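# Band a charger and its wound cable with a hair tie

## Task

Slip the hair tie around the charger together with the cable coiled on it, placed squarely and well away from either end. Every turn of cable that was coiled on the charger at the start must still be coiled there at the end, with no loose loops, and the tie must press all turns against the charger's two broad faces. Finish with the charger resting on the desk, flat on one broad face.

## Robot and tools

Robot: two arms, left_arm and right_arm, each ending in a two-finger gripper whose fingers can fold. A part held near the fingertips (outer quarter of the pads) gets the requested squeeze. Held nearer the palm, the fingers may wrap and drag it inward: thin parts slip or escape, wide ones get crushed harder. A fingertip pushed into a surface folds easily unless the gripper is fully shut, so contact may barely register. Base positions in the scene frame: left_arm (-0.079, +0.439, 0) m, right_arm (+0.028, -0.716, 0) m, both turned only slightly about z.

Frames: scene frame origin is at table-top height, between the nominal bases; +z up, +x outward over the table, left_arm on the +y side (not tied to image left or right). Each arm reports its hand pose, velocities and Hand target in its own base frame, and its offsets use those base axes. In gripper axes, +z points along the fingers and y is the opening direction. end_effector_position is the spot between the pads when closed; fingertips sit about 33 mm past it at gaps up to 40 mm, shrinking to 9 mm when wide open.

execute_actions(actions, cameras): actions is a list of actions; each action is a table of at most 15 rows, one row per 1/30 s; a short table repeats its final row to fill 15. Every row has 18 numbers in [-1, 1]: left dx, dy, dz, rx, ry, rz, gripper position, force_limit, speed, then the same nine for the right arm. Always send all 18. The six pose numbers are offsets, not poses, measured from that arm's Hand target as it stood when the action began; all rows of one action count from that same start, but the next action starts fresh, so repeating an offset moves further. Scale: 1.0 = 0.6 m or 180 degrees; rx, ry, rz form one rotation vector, turning about the Hand target point. All zeros re-commands the current Hand target. Gripper position is absolute: +1 fully open (140 mm), about -0.8 pads touch, -1 closes until blocked. force_limit sets squeeze (about 14 N at -1, 40 N at 0, 58 N at +1 on narrow parts; faster closing grips harder). speed sets finger speed (about 30, 140, 250 mm/s at -1, 0, +1). Both start at +1. To leave a gripper unchanged, resend its last three numbers; 0 is itself a command. With an empty actions list you get images and the full status.

move(target, speed, blend, stop_force, zero, blocking, cameras): target is one 18-number row or a list of up to 15 rows, same layout and scale; every row is an offset from the Hand targets at the move's start, not from the previous row. Paths are straight, end together, last at least 0.5 s and are cut at 10 s. speed: metres per second, 0.002 to 2, default 0.25 (turns up to twice that in rad/s); one value or one per target. blend: corner rounding in metres, default 0 (full stop at each target). stop_force: 10 to 80 N, one value for both arms; an arm's path ends when push against its travel exceeds it. Use it only very slowly and without turning the gripper; it still presses afterward and can fault if fast. Leave it out when backing off a contact. zero: true (default) re-zeros force before the move; false keeps the old zero. blocking=false returns after about 0.5 s while the move continues; not allowed with stop_force. Paths do not avoid obstacles; keep paths away from an arm's own base. The result adds a move: line (done, off_target, moving, held, fault, plus limits such as paced or held).

wait(seconds 0 to 10, cameras) lets time pass. stop(cameras) brakes a running move. zoom_image(camera, region [x0, y0, x1, y1] in pixels, at most 504 by 504) enlarges part of a camera's newest image. clear_fault(arm) clears a torque or force fault on left_arm or right_arm. finished_scene(scene 1 or 2) ends the scene irreversibly. Cameras: cam_head_left, cam_head_right, cam_high, cam_left_wrist, cam_right_wrist; cameras=["all"] for every one, [] for none.

Reading results: Hand target is the last commanded pose after clipping; the next offsets count from it. The controller limits each step to 70 mm and 16 degrees from the measured pose, so the gripper can lag; resend the missing distance if it settles short. object_status: 0 moving, 1 blocked while opening, 2 blocked while closing (a grip), 3 reached the request or pads met. position_measured is in counts: 3 open, about 75 at 100 mm, 139 at 60 mm, 200 at 20 mm, 230 pads touching. Joint torques, External joint torques and Flange force (gripper axes, includes held weight, somewhat noisy) show contact; "no reading" means no estimate. Tool commands lists current gripper commands. MOTOR HOT warns of overheating; OVER-TEMPERATURE FAULT brakes the arm 30 to 60 s or more.

Avoid: any 144 N outside force or joint contact torque over the limits (elbow 140, wrist joints 39.6 N m), which stop the arm until clear_fault. The arms are stiff, so never aim past a firm contact. Do not let the arms or their grippers press each other; a clearance check blocks some approaches but not all. Do not drop parts, release them while moving, slam or push hard, or leave anything off the table. Avoid heavy twist on the gripper. Time spent thinking also passes in the scene.

Each tool is called after ">>>" in YAML: its name, and indented under it one key for each argument.

## Session

>>> execute_actions:
  actions: []

Scene clock: 0.00 s.
left_arm: end_effector_position=(+0.8873, -0.3395, +0.1924) position_measured=3 object_status=3 end_effector_quat_wxyz=(-0.196, +0.785, -0.132, +0.573) | right_arm: end_effector_position=(+0.8566, +0.4731, +0.2824) position_measured=3 object_status=3 end_effector_quat_wxyz=(-0.119, +0.621, +0.308, +0.711)
Joint positions: left_arm=[-0.651 0.523 1.867 1.979 0.867 -0.368] | right_arm=[0.389 0.49 1.958 -0.296 -0.94 1.463]
Joint velocities: within noise
Joint torques (N m): no reading
External joint torques (N m): no reading
Flange force (N): no reading
Hand target: left_arm +0.8873, -0.3395, +0.1924; -0.196, +0.785, -0.132, +0.573 | right_arm +0.8566, +0.4731, +0.2824; -0.119, +0.621, +0.308, +0.711
Tool commands: left_gripper/position=+1.0 left_gripper/force_limit=+1.0 left_gripper/speed=+1.0 right_gripper/position=+1.0 right_gripper/force_limit=+1.0 right_gripper/speed=+1.0

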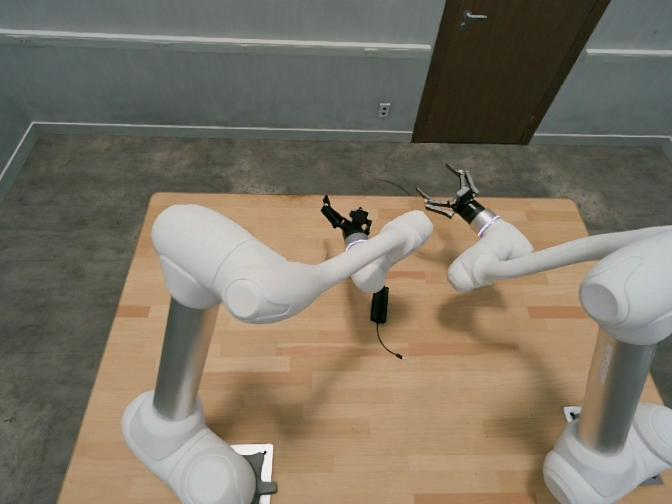

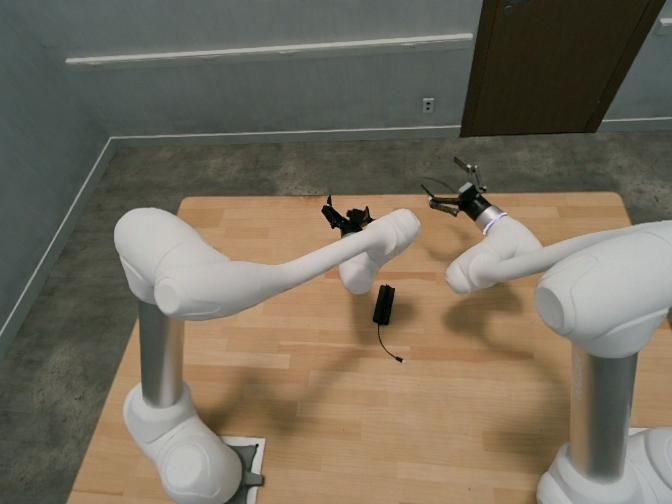

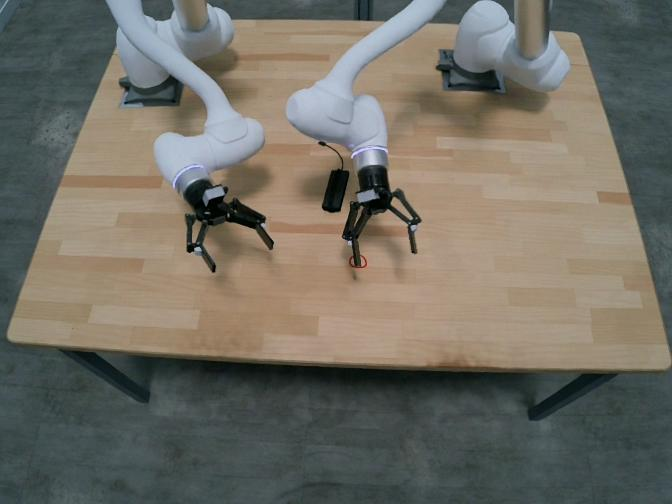

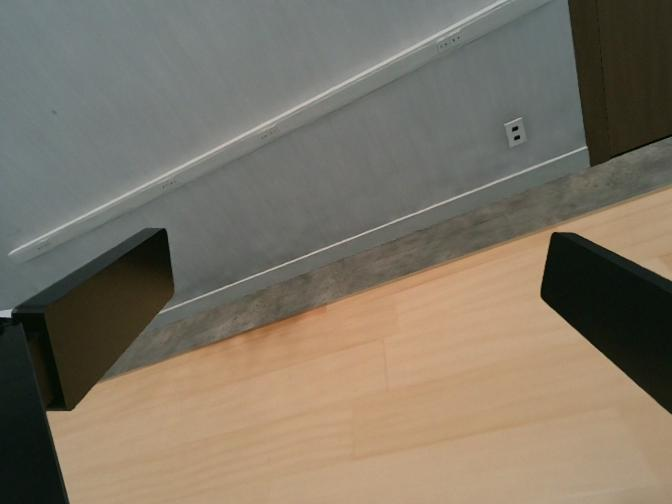

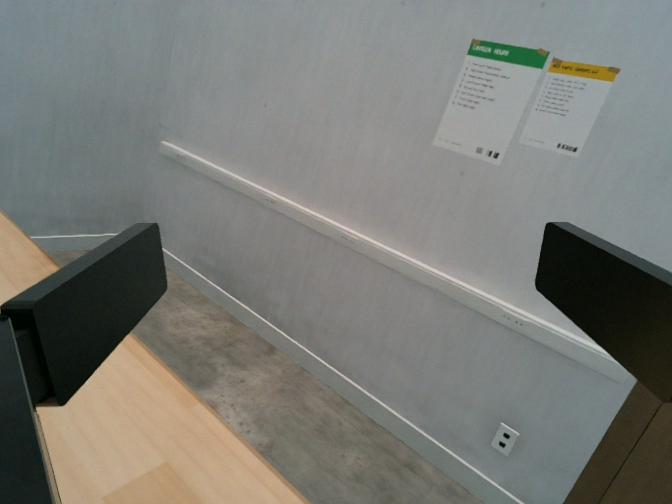

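>>> zoom_image:
  camera: "cam_high"
  region: [290, 130, 440, 280]

>>> zoom_image:
  camera: "cam_head_right"
  region: [340, 270, 440, 370]

>>> zoom_image:
  camera: "cam_head_left"
  region: [310, 190, 430, 370]

Scaled by 3.360.

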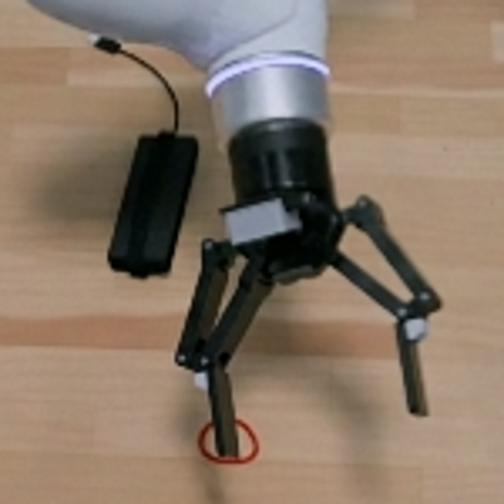

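Scaled by 5.040.

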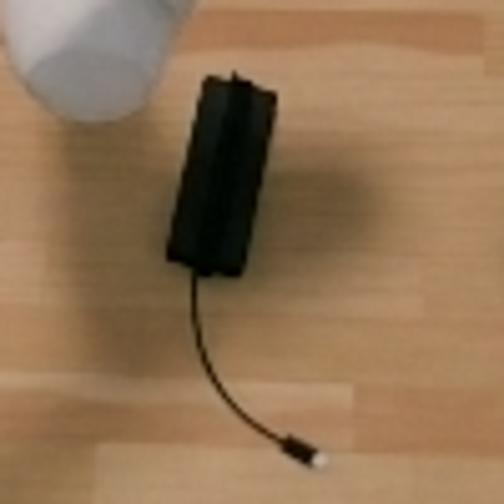

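Scaled by 2.800.

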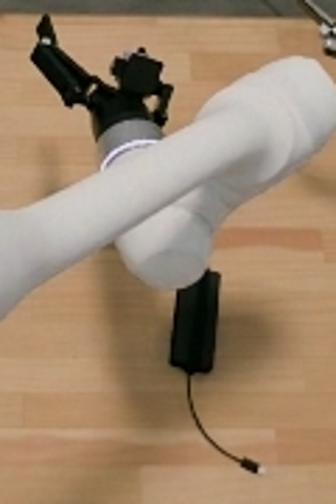

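>>> move:
  target: [-0.317,-0.167,0.5,-0.1346,0.3935,0.0907,1,1,1,0,-0.3,0.1,0,0,0,1,1,1]
  cameras: ["all"]
  speed: 0.4

Scene clock: 26.27 s.
left_arm: end_effector_position=(+0.6971, -0.4397, +0.4925) position_measured=3 object_status=3 end_effector_quat_wxyz=(+0.000, +1.000, +0.000, +0.000) | right_arm: end_effector_position=(+0.8565, +0.2931, +0.3424) position_measured=3 object_status=3 end_effector_quat_wxyz=(-0.119, +0.621, +0.308, +0.711)
Joint positions: left_arm=[-0.605 0.463 0.896 0 1.782 0.966] | right_arm=[0.108 0.347 2.038 -0.646 -0.968 1.702]
Joint torques (N m): left_arm=[-1.32 -88.25 -39.99 4.22 0.17 0.32] | right_arm=[-1.95 -67.06 -29.09 3.77 -2.79 -0.28]
External joint torques (N m): left_arm=[1.68 -0.34 -1.63 0.09 -0.22 -0.33] | right_arm=[2.03 1.67 -0.64 -0.43 0.29 0.29]
Flange force (N): left_arm=[4.4 0.8 -3.5] | right_arm=[-0.6 -0.7 4.5]
Hand target: left_arm +0.6971, -0.4397, +0.4924; +0.000, +1.000, +0.000, +0.000 | right_arm +0.8566, +0.2931, +0.3424; -0.119, +0.621, +0.308, +0.711
Off the commanded pose: left_arm 0.000 m, 0 deg | right_arm 0.000 m, 0 deg.
move: done

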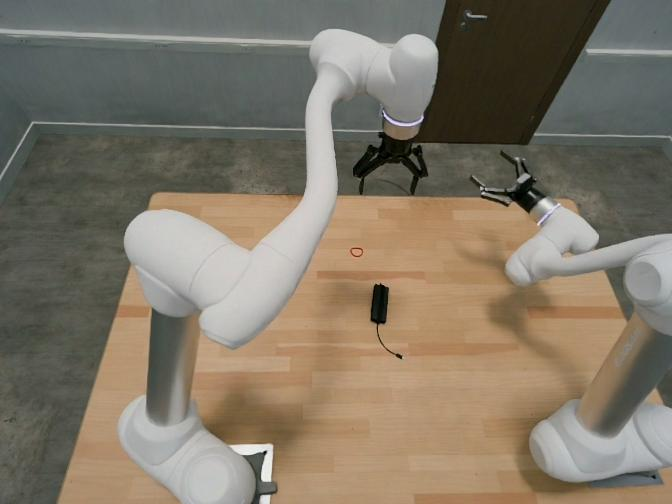

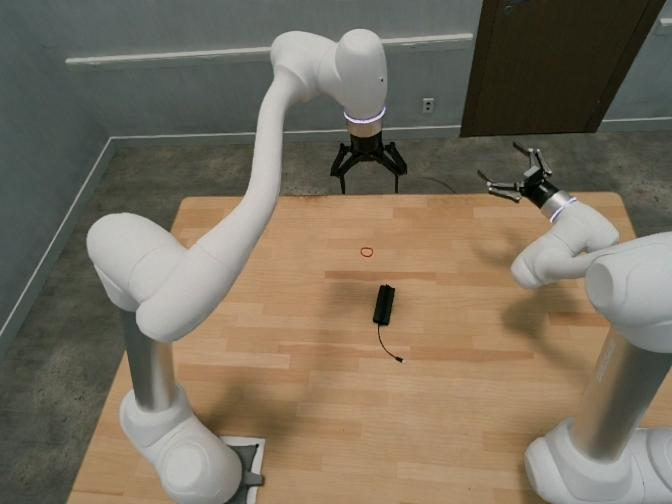

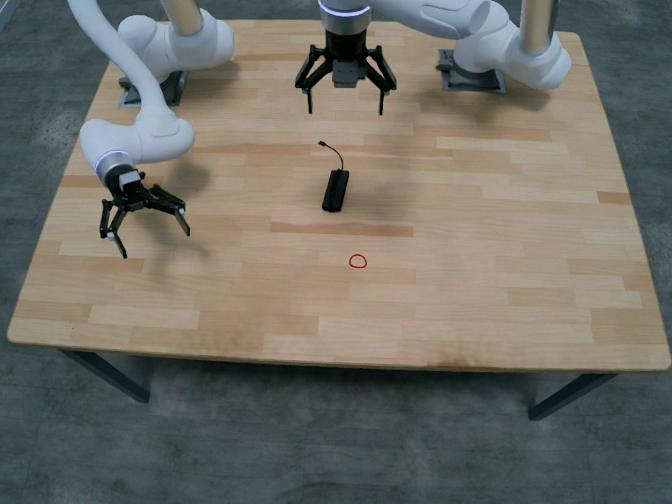

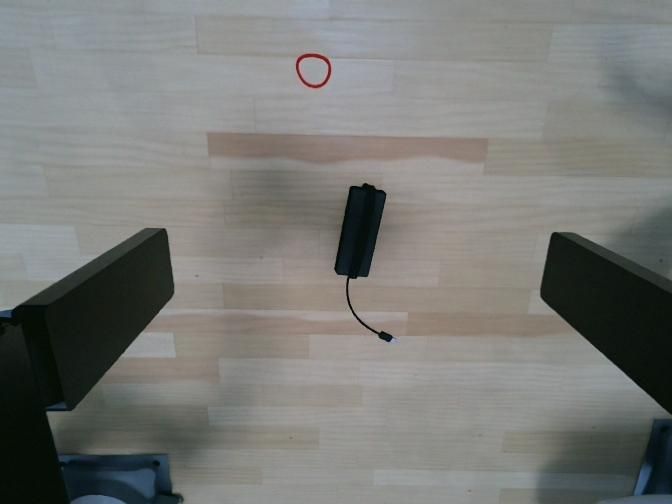

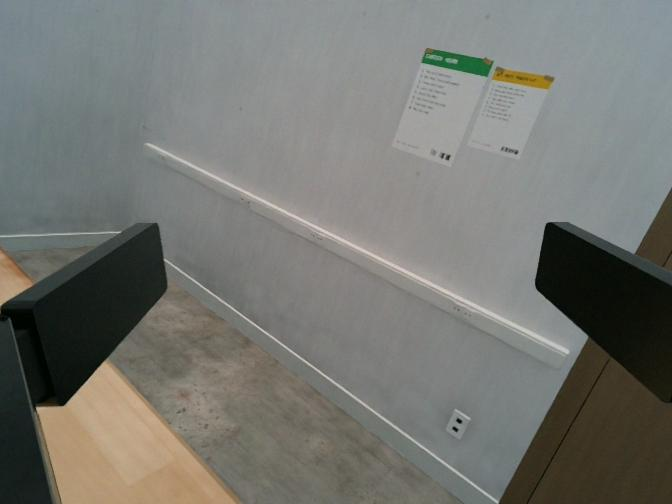

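>>> move:
  target: [0.333,0,0,0,0,0,0,1,1,1,0,0,0,0,0,0,1,1,1]
  cameras: ["cam_left_wrist"]
  speed: 0.4


>>> move:
  target: [0.333,0,0,0,0,0,1,1,1,0,0,0,0,0,0,1,1,1]
  cameras: ["cam_left_wrist"]
  speed: 0.4

Scene clock: 37.07 s.
left_arm: end_effector_position=(+0.8955, -0.4389, +0.4915) position_measured=3 object_status=3 end_effector_quat_wxyz=(+0.018, +0.999, +0.000, +0.036) | right_arm: end_effector_position=(+0.8565, +0.2931, +0.3424) position_measured=3 object_status=3 end_effector_quat_wxyz=(-0.119, +0.621, +0.308, +0.711)
Joint positions: left_arm=[-0.491 0.949 0.035 0.003 2.076 1.08] | right_arm=[0.108 0.347 2.038 -0.646 -0.968 1.702]
Joint torques (N m): left_arm=[-2.57 -121.08 -33.94 3.56 0 0.3] | right_arm=[-2.13 -67.01 -29.15 3.78 -2.8 -0.27]
External joint torques (N m): left_arm=[1.83 0.69 -1.55 0.07 -0.27 -0.3] | right_arm=[2.05 1.53 -0.74 -0.41 0.29 0.29]
Flange force (N): left_arm=[0.0 0.0 0.0] | right_arm=[-0.4 -0.7 4.6]
Hand target: left_arm +0.8969, -0.4397, +0.4924; +0.000, +1.000, +0.000, +0.000 | right_arm +0.8566, +0.2931, +0.3424; -0.119, +0.621, +0.308, +0.711
Off the commanded pose: left_arm 0.002 m, 5 deg | right_arm 0.000 m, 0 deg.
elbow stopped short (left arm): the move would have taken joint 3 (elbow) straighter than the controller allows.
move: off_target (left_arm)
Images, in order (width x height): cam_left_wrist 672x504.

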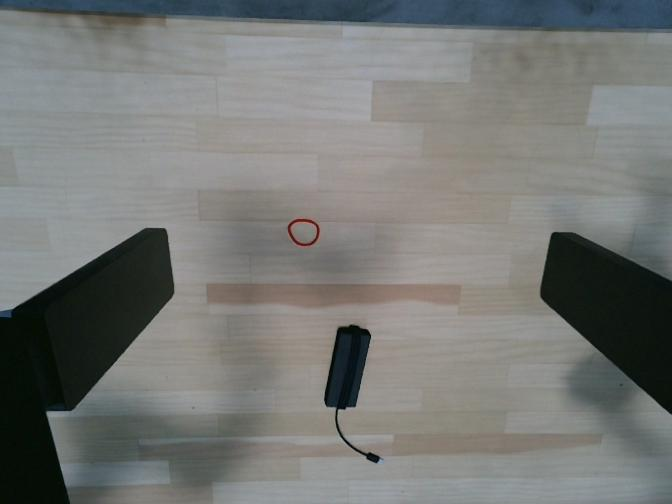

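>>> move:
  target: [0,0.05,-0.4,0,0,0,1,1,1,0,0,0,0,0,0,1,1,1]
  cameras: ["cam_left_wrist","cam_high"]
  speed: 0.4

Scene clock: 41.10 s.
left_arm: end_effector_position=(+0.8969, -0.4097, +0.2526) position_measured=3 object_status=3 end_effector_quat_wxyz=(+0.000, +1.000, +0.000, +0.000) | right_arm: end_effector_position=(+0.8565, +0.2931, +0.3424) position_measured=3 object_status=3 end_effector_quat_wxyz=(-0.119, +0.621, +0.308, +0.711)
Joint positions: left_arm=[-0.463 0.759 0.843 0 1.539 1.107] | right_arm=[0.108 0.347 2.038 -0.646 -0.968 1.702]
Joint torques (N m): left_arm=[-1.53 -115.09 -41.22 4.31 0.24 0.3] | right_arm=[-2.31 -67.1 -29.1 3.81 -2.77 -0.26]
External joint torques (N m): left_arm=[0.72 0.22 -1.43 0.06 -0.29 -0.3] | right_arm=[2.35 2.03 -0.57 -0.47 0.28 0.27]
Flange force (N): left_arm=[5.1 1.9 -1.9] | right_arm=[-1.1 -1.1 5.0]
Hand target: left_arm +0.8969, -0.4097, +0.2524; +0.000, +1.000, +0.000, +0.000 | right_arm +0.8566, +0.2931, +0.3424; -0.119, +0.621, +0.308, +0.711
Off the commanded pose: left_arm 0.000 m, 0 deg | right_arm 0.000 m, 0 deg.
move: done
Images, in order (width x height): cam_high 672x504, cam_left_wrist 672x504.

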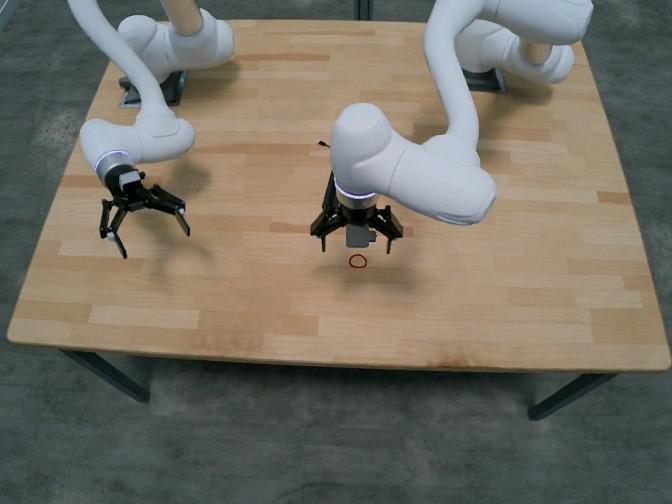

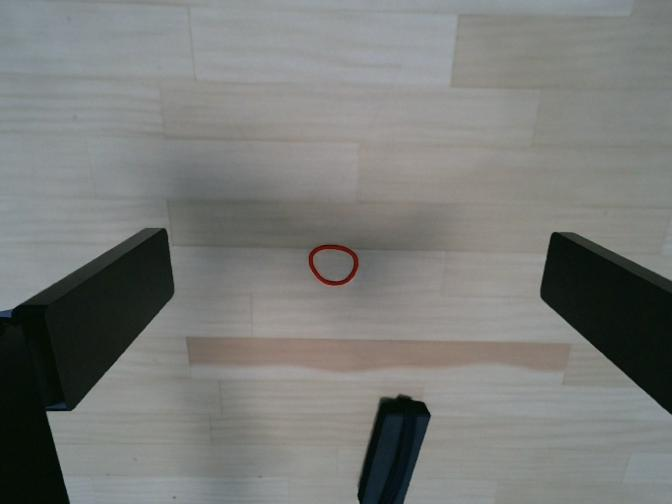

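>>> move:
  target: [0,0.025,-0.2,0,0,0,1,1,1,0,0,0,0,0,0,1,1,1]
  cameras: ["cam_left_wrist"]

>>> zoom_image:
  camera: "cam_left_wrist"
  region: [220, 160, 480, 355]

Scene clock: 60.03 s.
left_arm: end_effector_position=(+0.8969, -0.3947, +0.1325) position_measured=3 object_status=3 end_effector_quat_wxyz=(+0.000, +1.000, +0.000, +0.000) | right_arm: end_effector_position=(+0.8566, +0.2931, +0.3424) position_measured=3 object_status=3 end_effector_quat_wxyz=(-0.119, +0.621, +0.308, +0.711)
Joint positions: left_arm=[-0.45 0.778 1.026 0 1.337 1.121] | right_arm=[0.108 0.347 2.038 -0.646 -0.968 1.702]
Joint torques (N m): left_arm=[-1.45 -115.57 -40.18 4.2 0.19 0.27] | right_arm=[-1.81 -67.19 -29.24 3.8 -2.77 -0.29]
External joint torques (N m): left_arm=[2.61 0.88 -1.08 0.09 -0.24 -0.27] | right_arm=[1.68 2.17 -0.39 -0.46 0.28 0.3]
Flange force (N): left_arm=[5.5 -0.2 -0.4] | right_arm=[-1.6 -0.3 4.3]
Hand target: left_arm +0.8969, -0.3947, +0.1324; +0.000, +1.000, +0.000, +0.000 | right_arm +0.8566, +0.2931, +0.3424; -0.119, +0.621, +0.308, +0.711
Off the commanded pose: left_arm 0.000 m, 0 deg | right_arm 0.000 m, 0 deg.
move: done
Images, in order (width x height): cam_left_wrist 672x504.

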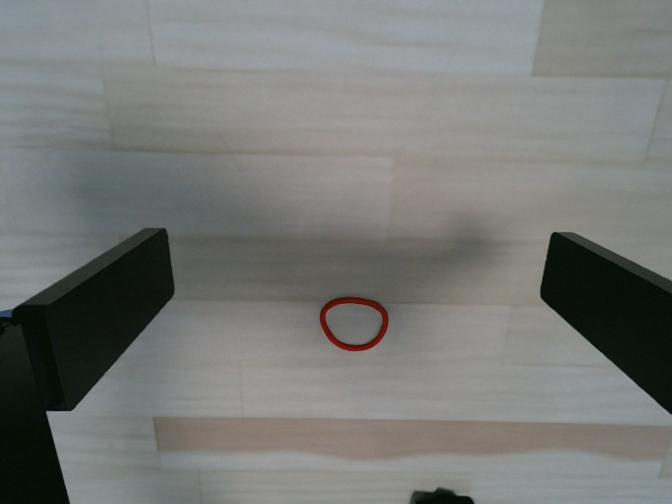

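Scaled by 1.938.

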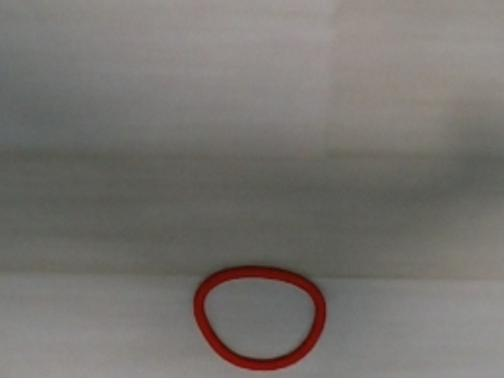

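>>> move:
  target: [-0.133,0,-0.1,0,0,0,-1,0,0,0,0,0,0,0,0,1,1,1]
  cameras: ["cam_left_wrist","cam_high","cam_head_right"]

>>> zoom_image:
  camera: "cam_left_wrist"
  region: [240, 240, 480, 420]

>>> zoom_image:
  camera: "cam_high"
  region: [300, 200, 420, 290]

Scene clock: 94.03 s.
left_arm: end_effector_position=(+0.8171, -0.3947, +0.0724) position_measured=233 object_status=3 end_effector_quat_wxyz=(+0.000, +1.000, +0.000, +0.000) | right_arm: end_effector_position=(+0.8566, +0.2931, +0.3424) position_measured=3 object_status=3 end_effector_quat_wxyz=(-0.119, +0.621, +0.308, +0.711)
Joint positions: left_arm=[-0.488 0.691 1.295 0 1.155 1.082] | right_arm=[0.108 0.347 2.038 -0.646 -0.968 1.702]
Joint torques (N m): left_arm=[-1.36 -106.18 -37.53 3.91 0.19 0.34] | right_arm=[-1.93 -67.17 -29.19 3.82 -2.78 -0.3]
External joint torques (N m): left_arm=[1.89 0.54 -1.35 0.12 -0.24 -0.34] | right_arm=[1.97 1.65 -0.56 -0.47 0.27 0.31]
Flange force (N): left_arm=[4.6 0.3 -0.3] | right_arm=[-0.7 -0.6 4.3]
Hand target: left_arm +0.8171, -0.3947, +0.0724; +0.000, +1.000, +0.000, +0.000 | right_arm +0.8566, +0.2931, +0.3424; -0.119, +0.621, +0.308, +0.711
Off the commanded pose: left_arm 0.000 m, 0 deg | right_arm 0.000 m, 0 deg.
move: done
Images, in order (width x height): cam_head_right 672x504, cam_high 672x504, cam_left_wrist 672x504.

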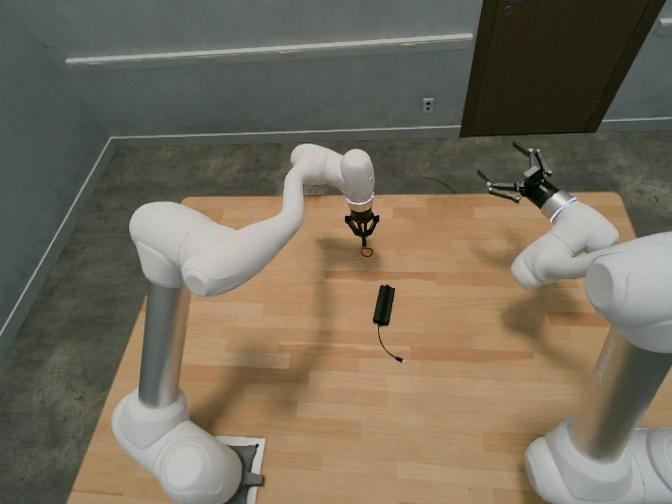

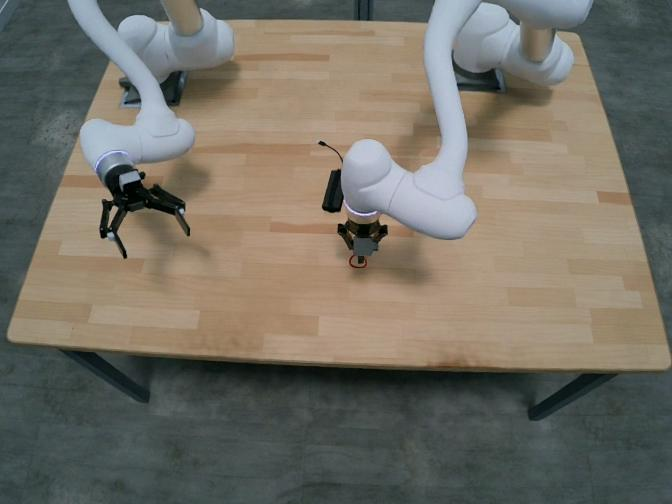

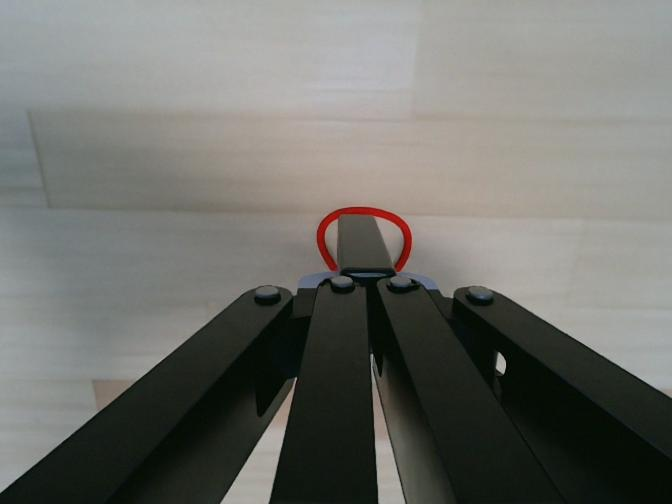

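Scaled by 2.100.

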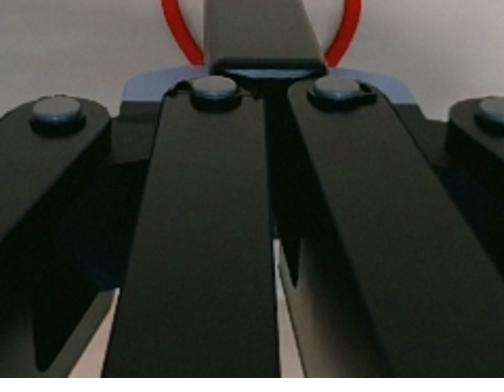

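Scaled by 4.200.

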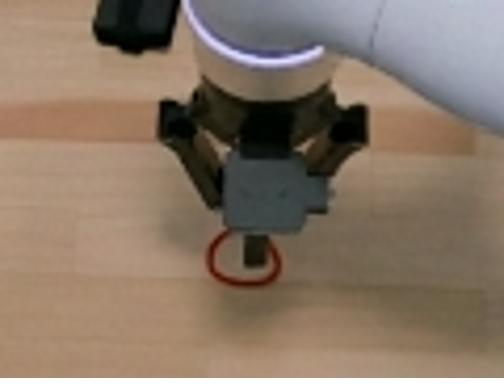

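>>> move:
  target: [-0.0267,-0.0083,-0.037,0,0,0,-1,0,0,0,0,0,0,0,0,1,1,1]
  cameras: ["cam_left_wrist","cam_high","cam_head_right"]
  speed: 0.1

>>> zoom_image:
  camera: "cam_left_wrist"
  region: [270, 180, 450, 315]

>>> zoom_image:
  camera: "cam_high"
  region: [320, 220, 400, 280]

>>> zoom_image:
  camera: "cam_head_right"
  region: [330, 210, 410, 270]

Scene clock: 103.23 s.
left_arm: end_effector_position=(+0.8011, -0.3996, +0.0503) position_measured=233 object_status=3 end_effector_quat_wxyz=(+0.000, +1.000, +0.000, +0.000) | right_arm: end_effector_position=(+0.8566, +0.2931, +0.3424) position_measured=3 object_status=3 end_effector_quat_wxyz=(-0.119, +0.621, +0.308, +0.711)
Joint positions: left_arm=[-0.501 0.688 1.344 0 1.109 1.069] | right_arm=[0.108 0.347 2.038 -0.646 -0.968 1.702]
Joint torques (N m): left_arm=[-1.24 -105.73 -36.39 3.8 0.17 0.37] | right_arm=[-1.98 -67.12 -29.21 3.82 -2.77 -0.27]
External joint torques (N m): left_arm=[0.85 1.27 -1.67 0.11 -0.23 -0.37] | right_arm=[1.84 1.72 -0.58 -0.46 0.28 0.28]
Flange force (N): left_arm=[5.7 2.2 0.1] | right_arm=[-0.8 -0.5 4.3]
Hand target: left_arm +0.8011, -0.3997, +0.0502; +0.000, +1.000, +0.000, +0.000 | right_arm +0.8566, +0.2931, +0.3424; -0.119, +0.621, +0.308, +0.711
Off the commanded pose: left_arm 0.000 m, 0 deg | right_arm 0.000 m, 0 deg.
move: done
Images, in order (width x height): cam_head_right 672x504, cam_high 672x504, cam_left_wrist 672x504.

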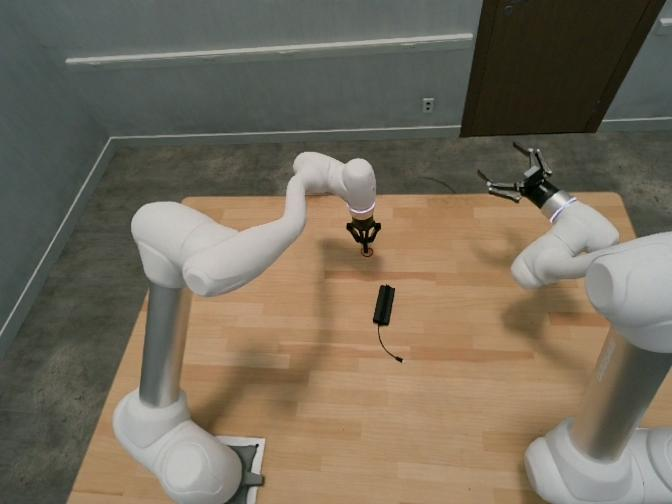

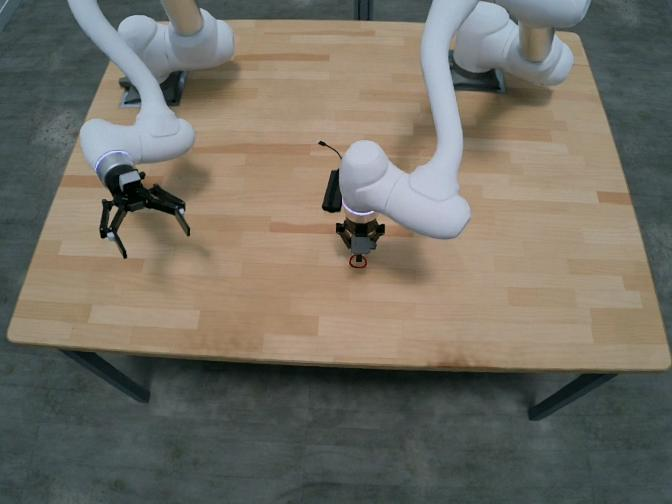

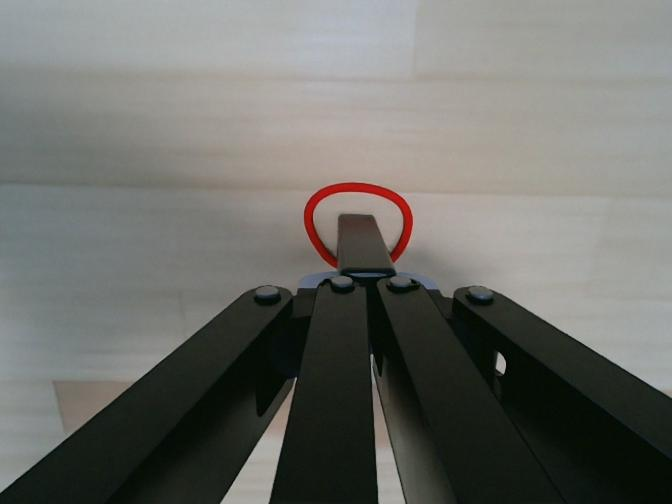

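Scaled by 2.800.

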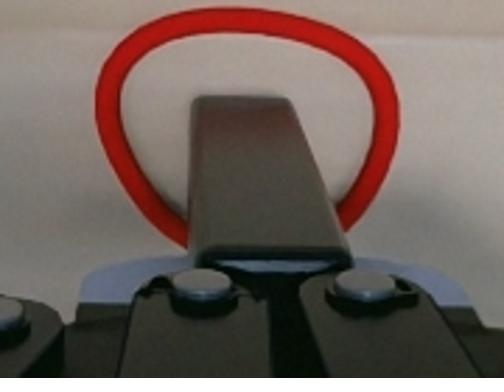

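Scaled by 6.300.

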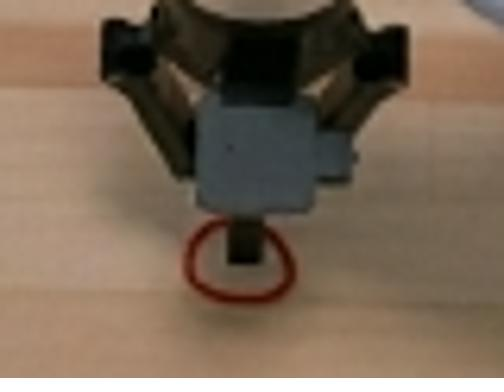

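Scaled by 6.300.

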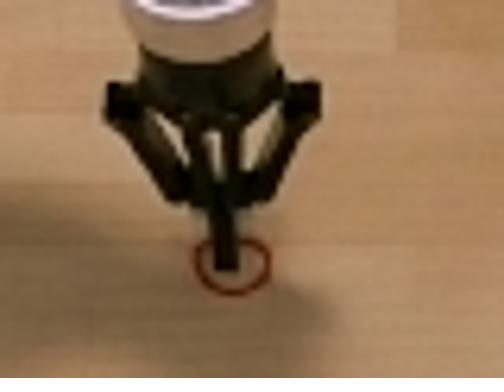

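>>> move:
  target: [0.006,-0.0017,-0.018,0,0,0,-1,0,0,0,0,0,0,0,0,1,1,1]
  cameras: ["cam_left_wrist","cam_high"]
  speed: 0.03

>>> zoom_image:
  camera: "cam_left_wrist"
  region: [270, 180, 450, 315]

>>> move:
  target: [0,0,-0.03,0,0,0,-1,0,0,0,0,0,0,0,0,1,1,1]
  speed: 0.006
  stop_force: 10

Scene clock: 111.50 s.
left_arm: end_effector_position=(+0.8047, -0.4007, +0.0395) position_measured=233 object_status=3 end_effector_quat_wxyz=(+0.000, +1.000, +0.000, +0.000) | right_arm: end_effector_position=(+0.8566, +0.2931, +0.3424) position_measured=3 object_status=3 end_effector_quat_wxyz=(-0.119, +0.621, +0.308, +0.711)
Joint positions: left_arm=[-0.5 0.702 1.341 0 1.098 1.07] | right_arm=[0.108 0.347 2.038 -0.646 -0.968 1.702]
Joint torques (N m): left_arm=[-1.51 -106.19 -36.46 3.82 0.18 0.3] | right_arm=[-2.05 -67.2 -29.2 3.8 -2.78 -0.28]
External joint torques (N m): left_arm=[0.79 0.96 -1.39 0.08 -0.23 -0.3] | right_arm=[2.01 1.8 -0.45 -0.46 0.28 0.29]
Flange force (N): left_arm=[4.6 1.7 0.2] | right_arm=[-0.9 -0.8 4.3]
Hand target: left_arm +0.8047, -0.4007, +0.0394; +0.000, +1.000, +0.000, +0.000 | right_arm +0.8566, +0.2931, +0.3424; -0.119, +0.621, +0.308, +0.711
Off the commanded pose: left_arm 0.000 m, 0 deg | right_arm 0.000 m, 0 deg.
move: done
Images, in order (width x height): cam_high 672x504, cam_left_wrist 672x504.

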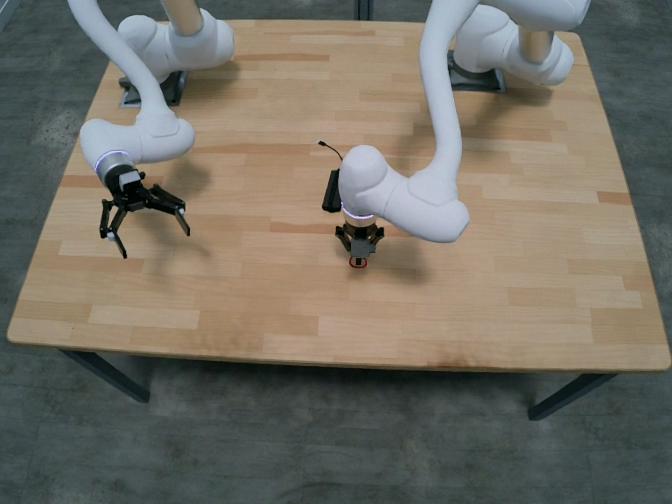

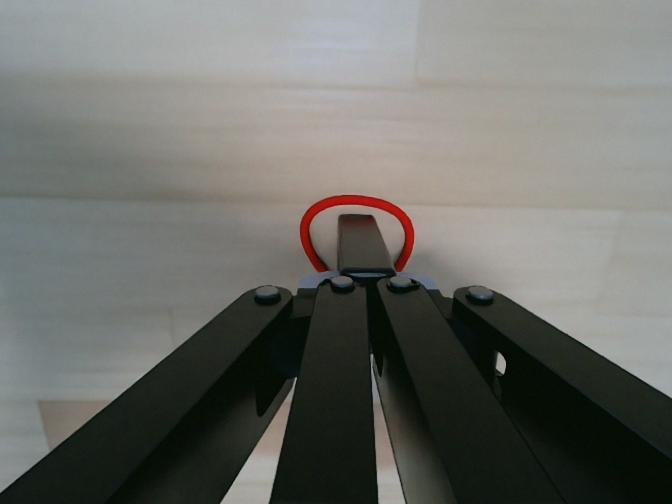

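Scaled by 2.800.

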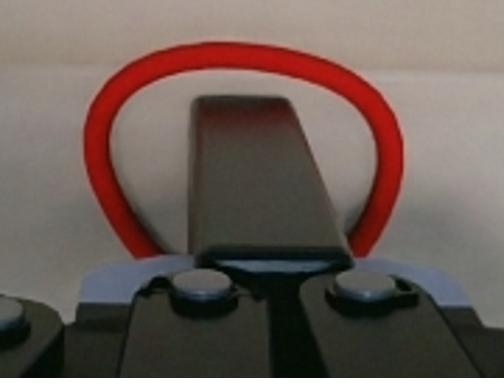

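Scene clock: 112.90 s.
left_arm: end_effector_position=(+0.8047, -0.4007, +0.0346) position_measured=233 object_status=3 end_effector_quat_wxyz=(+0.000, +1.000, +0.000, +0.000) | right_arm: end_effector_position=(+0.8566, +0.2931, +0.3424) position_measured=3 object_status=3 end_effector_quat_wxyz=(-0.119, +0.621, +0.308, +0.711)
Joint positions: left_arm=[-0.5 0.705 1.344 0 1.092 1.07] | right_arm=[0.108 0.347 2.038 -0.646 -0.968 1.702]
Joint torques (N m): left_arm=[-1.19 -92.28 -31.45 3.88 -1.6 0.28] | right_arm=[-1.87 -67.1 -29.3 3.78 -2.79 -0.27]
External joint torques (N m): left_arm=[0.8 -13.34 -6.31 0 1.55 -0.28] | right_arm=[1.87 1.48 -0.52 -0.42 0.28 0.28]
Flange force (N): left_arm=[-0.6 -0.9 -16.3] | right_arm=[-0.5 -0.7 4.0]
Hand target: left_arm +0.8047, -0.4007, +0.0346; +0.000, +1.000, +0.000, +0.000 (not the last commanded pose) | right_arm +0.8566, +0.2931, +0.3424; -0.119, +0.621, +0.308, +0.711
Off the commanded pose: left_arm 0.013 m, 0 deg | right_arm 0.000 m, 0 deg.
move: contact (left_arm)

>>> move:
  target: [0,0,0.0015,0,0,0,-0.45,1,-1,0,0,0,0,0,0,1,1,1]
  cameras: ["cam_left_wrist","cam_high","cam_head_right"]

>>> zoom_image:
  camera: "cam_left_wrist"
  region: [220, 160, 500, 360]

Scene clock: 119.70 s.
left_arm: end_effector_position=(+0.8047, -0.4007, +0.0355) position_measured=186 object_status=0 end_effector_quat_wxyz=(+0.000, +1.000, +0.000, +0.000) | right_arm: end_effector_position=(+0.8566, +0.2931, +0.3424) position_measured=3 object_status=3 end_effector_quat_wxyz=(-0.119, +0.621, +0.308, +0.711)
Joint positions: left_arm=[-0.5 0.705 1.344 0 1.093 1.07] | right_arm=[0.108 0.347 2.038 -0.646 -0.968 1.702]
Joint torques (N m): left_arm=[-1.48 -104.2 -35.32 3.8 0.14 0.31] | right_arm=[-2.05 -67.17 -29.24 3.8 -2.79 -0.28]
External joint torques (N m): left_arm=[0.97 -1.56 -2.52 0.09 -0.2 -0.31] | right_arm=[1.85 1.45 -0.55 -0.46 0.29 0.29]
Flange force (N): left_arm=[4.1 1.2 -2.5] | right_arm=[-0.4 -0.5 4.0]
Hand target: left_arm +0.8047, -0.4007, +0.0355; +0.000, +1.000, +0.000, +0.000 | right_arm +0.8566, +0.2931, +0.3424; -0.119, +0.621, +0.308, +0.711
Off the commanded pose: left_arm 0.000 m, 0 deg | right_arm 0.000 m, 0 deg.
move: done
Images, in order (width x height): cam_head_right 672x504, cam_high 672x504, cam_left_wrist 672x504.

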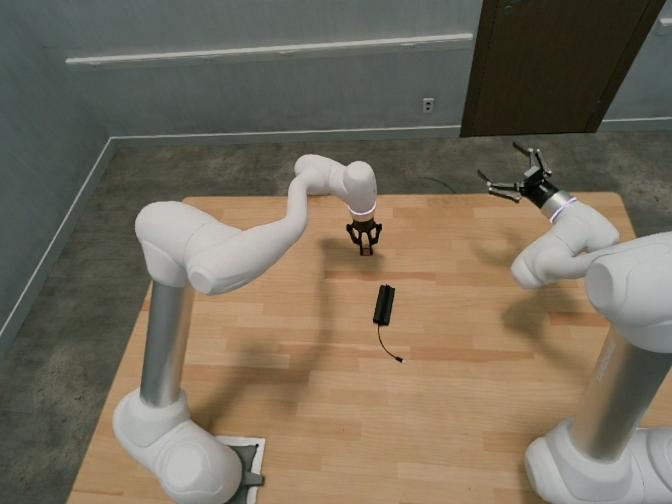

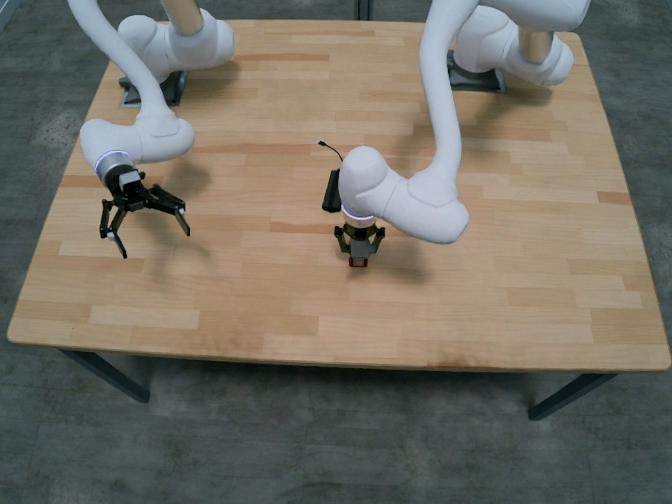

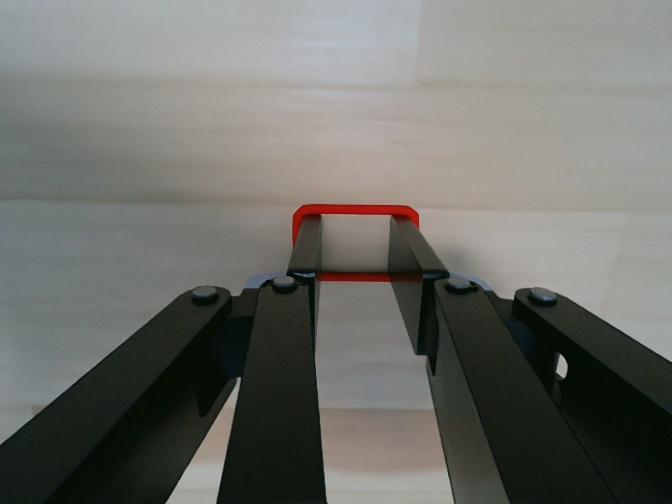

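Scaled by 1.800.

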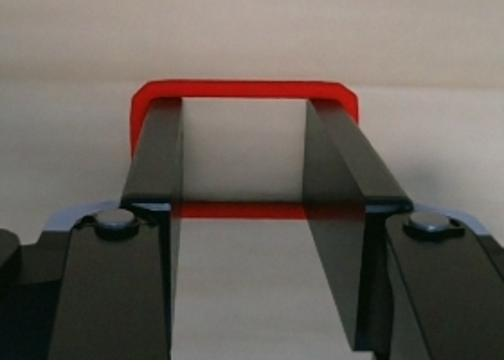

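>>> move:
  target: [0,0,-0.0005,0,0,0,-0.15,1,-1,0,0,0,0,0,0,1,1,1]
  cameras: ["cam_left_wrist"]

>>> zoom_image:
  camera: "cam_left_wrist"
  region: [220, 160, 500, 360]

>>> move:
  target: [0,0,0.25,0,0,0,-0.15,1,-1,0,0,0,0,0,0,1,1,1]
  cameras: ["cam_left_wrist","cam_high","cam_head_left"]
  speed: 0.08

>>> zoom_image:
  camera: "cam_left_wrist"
  region: [220, 160, 500, 360]

Scene clock: 126.37 s.
left_arm: end_effector_position=(+0.8047, -0.4007, +0.0351) position_measured=148 object_status=0 end_effector_quat_wxyz=(+0.000, +1.000, +0.000, +0.000) | right_arm: end_effector_position=(+0.8566, +0.2931, +0.3424) position_measured=3 object_status=3 end_effector_quat_wxyz=(-0.119, +0.621, +0.308, +0.711)
Joint positions: left_arm=[-0.5 0.705 1.344 0 1.092 1.07] | right_arm=[0.108 0.347 2.038 -0.646 -0.968 1.702]
Joint torques (N m): left_arm=[-1.14 -106.26 -36.38 3.82 0.23 0.33] | right_arm=[-2.09 -67.25 -29.2 3.78 -2.81 -0.31]
External joint torques (N m): left_arm=[0.76 0.71 -1.39 0.07 -0.28 -0.33] | right_arm=[2.17 1.93 -0.55 -0.43 0.31 0.32]
Flange force (N): left_arm=[4.2 1.6 0.1] | right_arm=[-0.9 -0.9 4.8]
Hand target: left_arm +0.8047, -0.4007, +0.0352; +0.000, +1.000, +0.000, +0.000 | right_arm +0.8566, +0.2931, +0.3424; -0.119, +0.621, +0.308, +0.711
Off the commanded pose: left_arm 0.000 m, 0 deg | right_arm 0.000 m, 0 deg.
move: done
Images, in order (width x height): cam_left_wrist 672x504.

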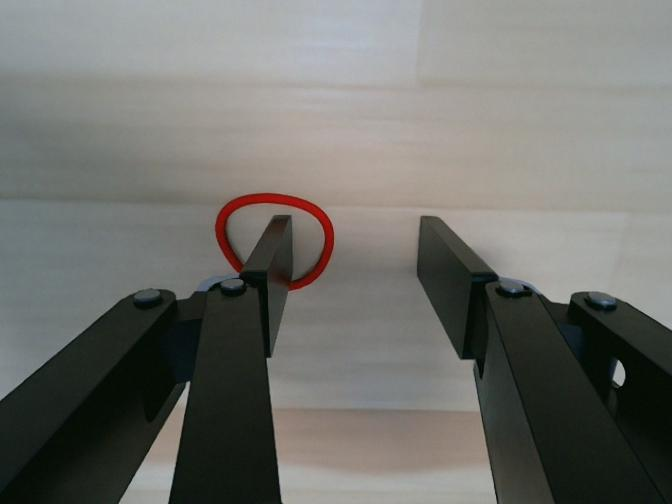

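Scaled by 1.800.

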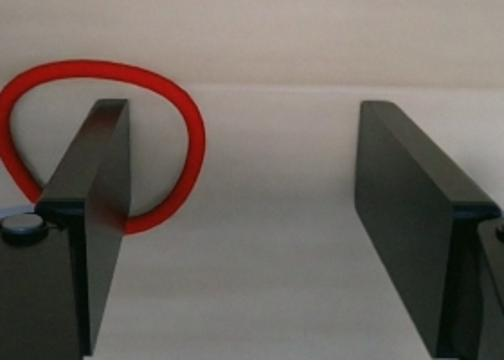

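Scene clock: 128.57 s.
left_arm: end_effector_position=(+0.8047, -0.4007, +0.1852) position_measured=148 object_status=3 end_effector_quat_wxyz=(+0.000, +1.000, +0.000, +0.000) | right_arm: end_effector_position=(+0.8566, +0.2931, +0.3424) position_measured=3 object_status=3 end_effector_quat_wxyz=(-0.119, +0.621, +0.308, +0.711)
Joint positions: left_arm=[-0.5 0.614 1.213 0 1.314 1.07] | right_arm=[0.108 0.347 2.038 -0.646 -0.968 1.702]
Joint torques (N m): left_arm=[-1.19 -102.19 -39.83 4.18 0.2 0.35] | right_arm=[-1.79 -67.04 -29.15 3.78 -2.79 -0.3]
External joint torques (N m): left_arm=[0.76 0.74 -1.29 0.04 -0.25 -0.35] | right_arm=[1.81 1.65 -0.46 -0.45 0.29 0.31]
Flange force (N): left_arm=[4.3 1.6 -0.7] | right_arm=[-0.7 -0.5 4.0]
Hand target: left_arm +0.8047, -0.4007, +0.1852; +0.000, +1.000, +0.000, +0.000 | right_arm +0.8566, +0.2931, +0.3424; -0.119, +0.621, +0.308, +0.711
Off the commanded pose: left_arm 0.000 m, 0 deg | right_arm 0.000 m, 0 deg.
move: done
Images, in order (width x height): cam_head_left 672x504, cam_high 672x504, cam_left_wrist 672x504.

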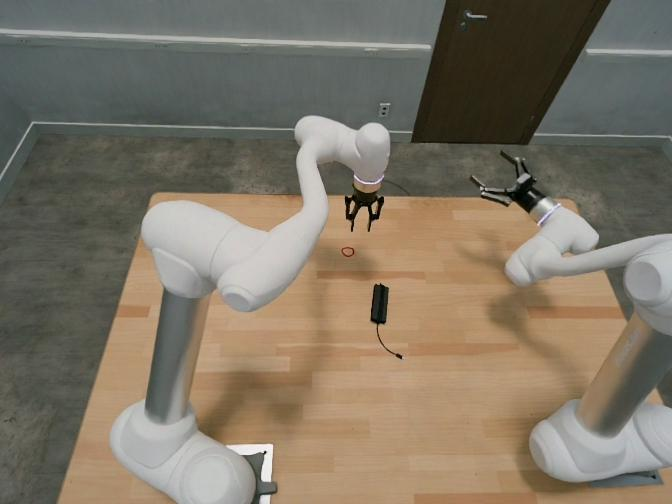

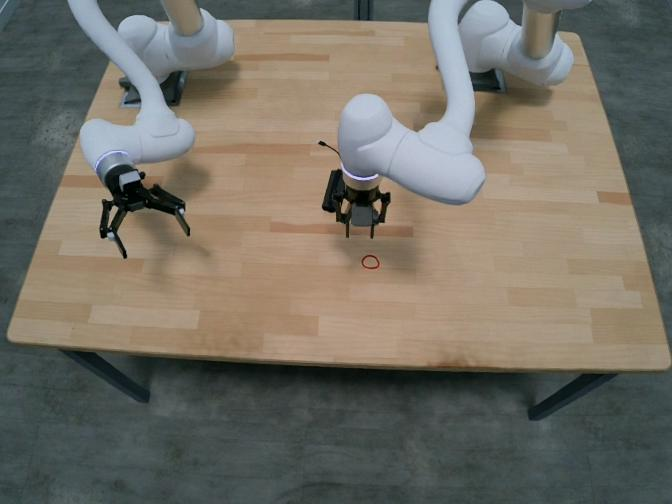

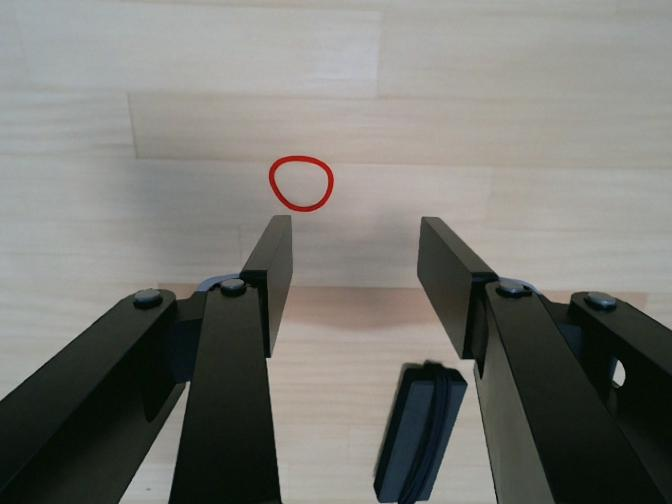

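Scaled by 1.800.

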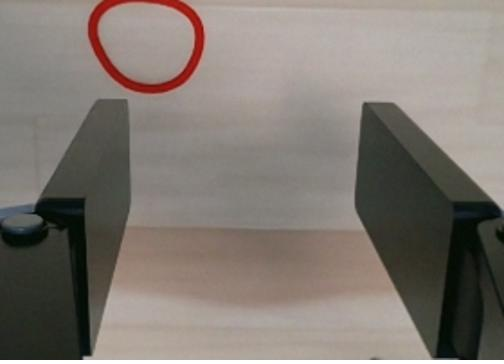

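>>> move:
  target: [0,0.03,-0.2,0,0,0,-0.54,1,0,0,0,0,0,0,0,1,1,1]
  cameras: ["cam_left_wrist"]
  speed: 0.15

>>> zoom_image:
  camera: "cam_left_wrist"
  region: [220, 160, 500, 360]

Scene clock: 149.60 s.
left_arm: end_effector_position=(+0.8047, -0.3827, +0.0653) position_measured=197 object_status=3 end_effector_quat_wxyz=(+0.000, +1.000, +0.000, +0.000) | right_arm: end_effector_position=(+0.8566, +0.2931, +0.3424) position_measured=3 object_status=3 end_effector_quat_wxyz=(-0.119, +0.621, +0.308, +0.711)
Joint positions: left_arm=[-0.483 0.671 1.344 0 1.126 1.088] | right_arm=[0.108 0.347 2.038 -0.646 -0.968 1.702]
Joint torques (N m): left_arm=[-1.27 -102.36 -37.42 3.88 0.16 0.33] | right_arm=[-1.9 -67.12 -29.18 3.79 -2.8 -0.33]
External joint torques (N m): left_arm=[0.99 -0.82 -0.89 0.07 -0.22 -0.33] | right_arm=[1.92 1.69 -0.6 -0.43 0.3 0.34]
Flange force (N): left_arm=[1.1 -0.3 -0.9] | right_arm=[-0.7 -0.5 4.4]
Hand target: left_arm +0.8047, -0.3827, +0.0652; +0.000, +1.000, +0.000, +0.000 | right_arm +0.8566, +0.2931, +0.3424; -0.119, +0.621, +0.308, +0.711
Off the commanded pose: left_arm 0.000 m, 0 deg | right_arm 0.000 m, 0 deg.
move: done
Images, in order (width x height): cam_left_wrist 672x504.

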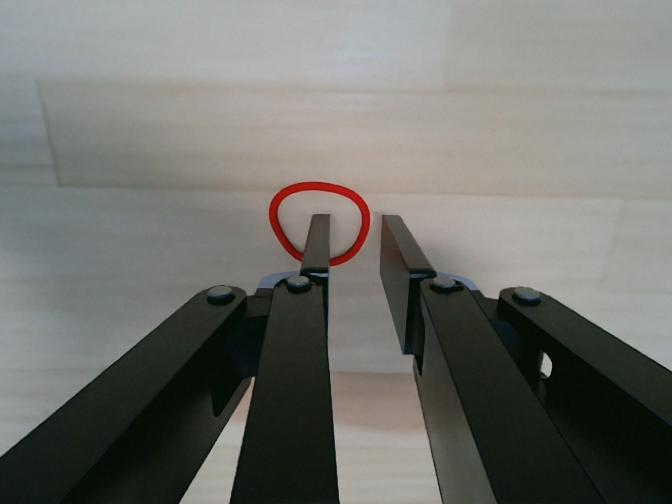

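Scaled by 1.800.

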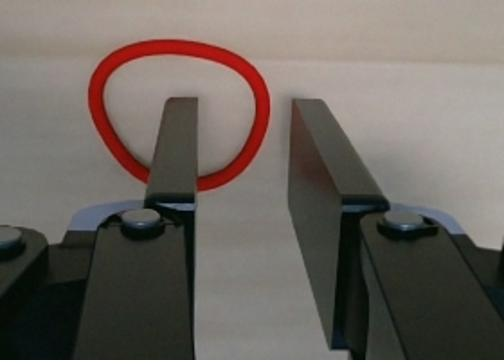

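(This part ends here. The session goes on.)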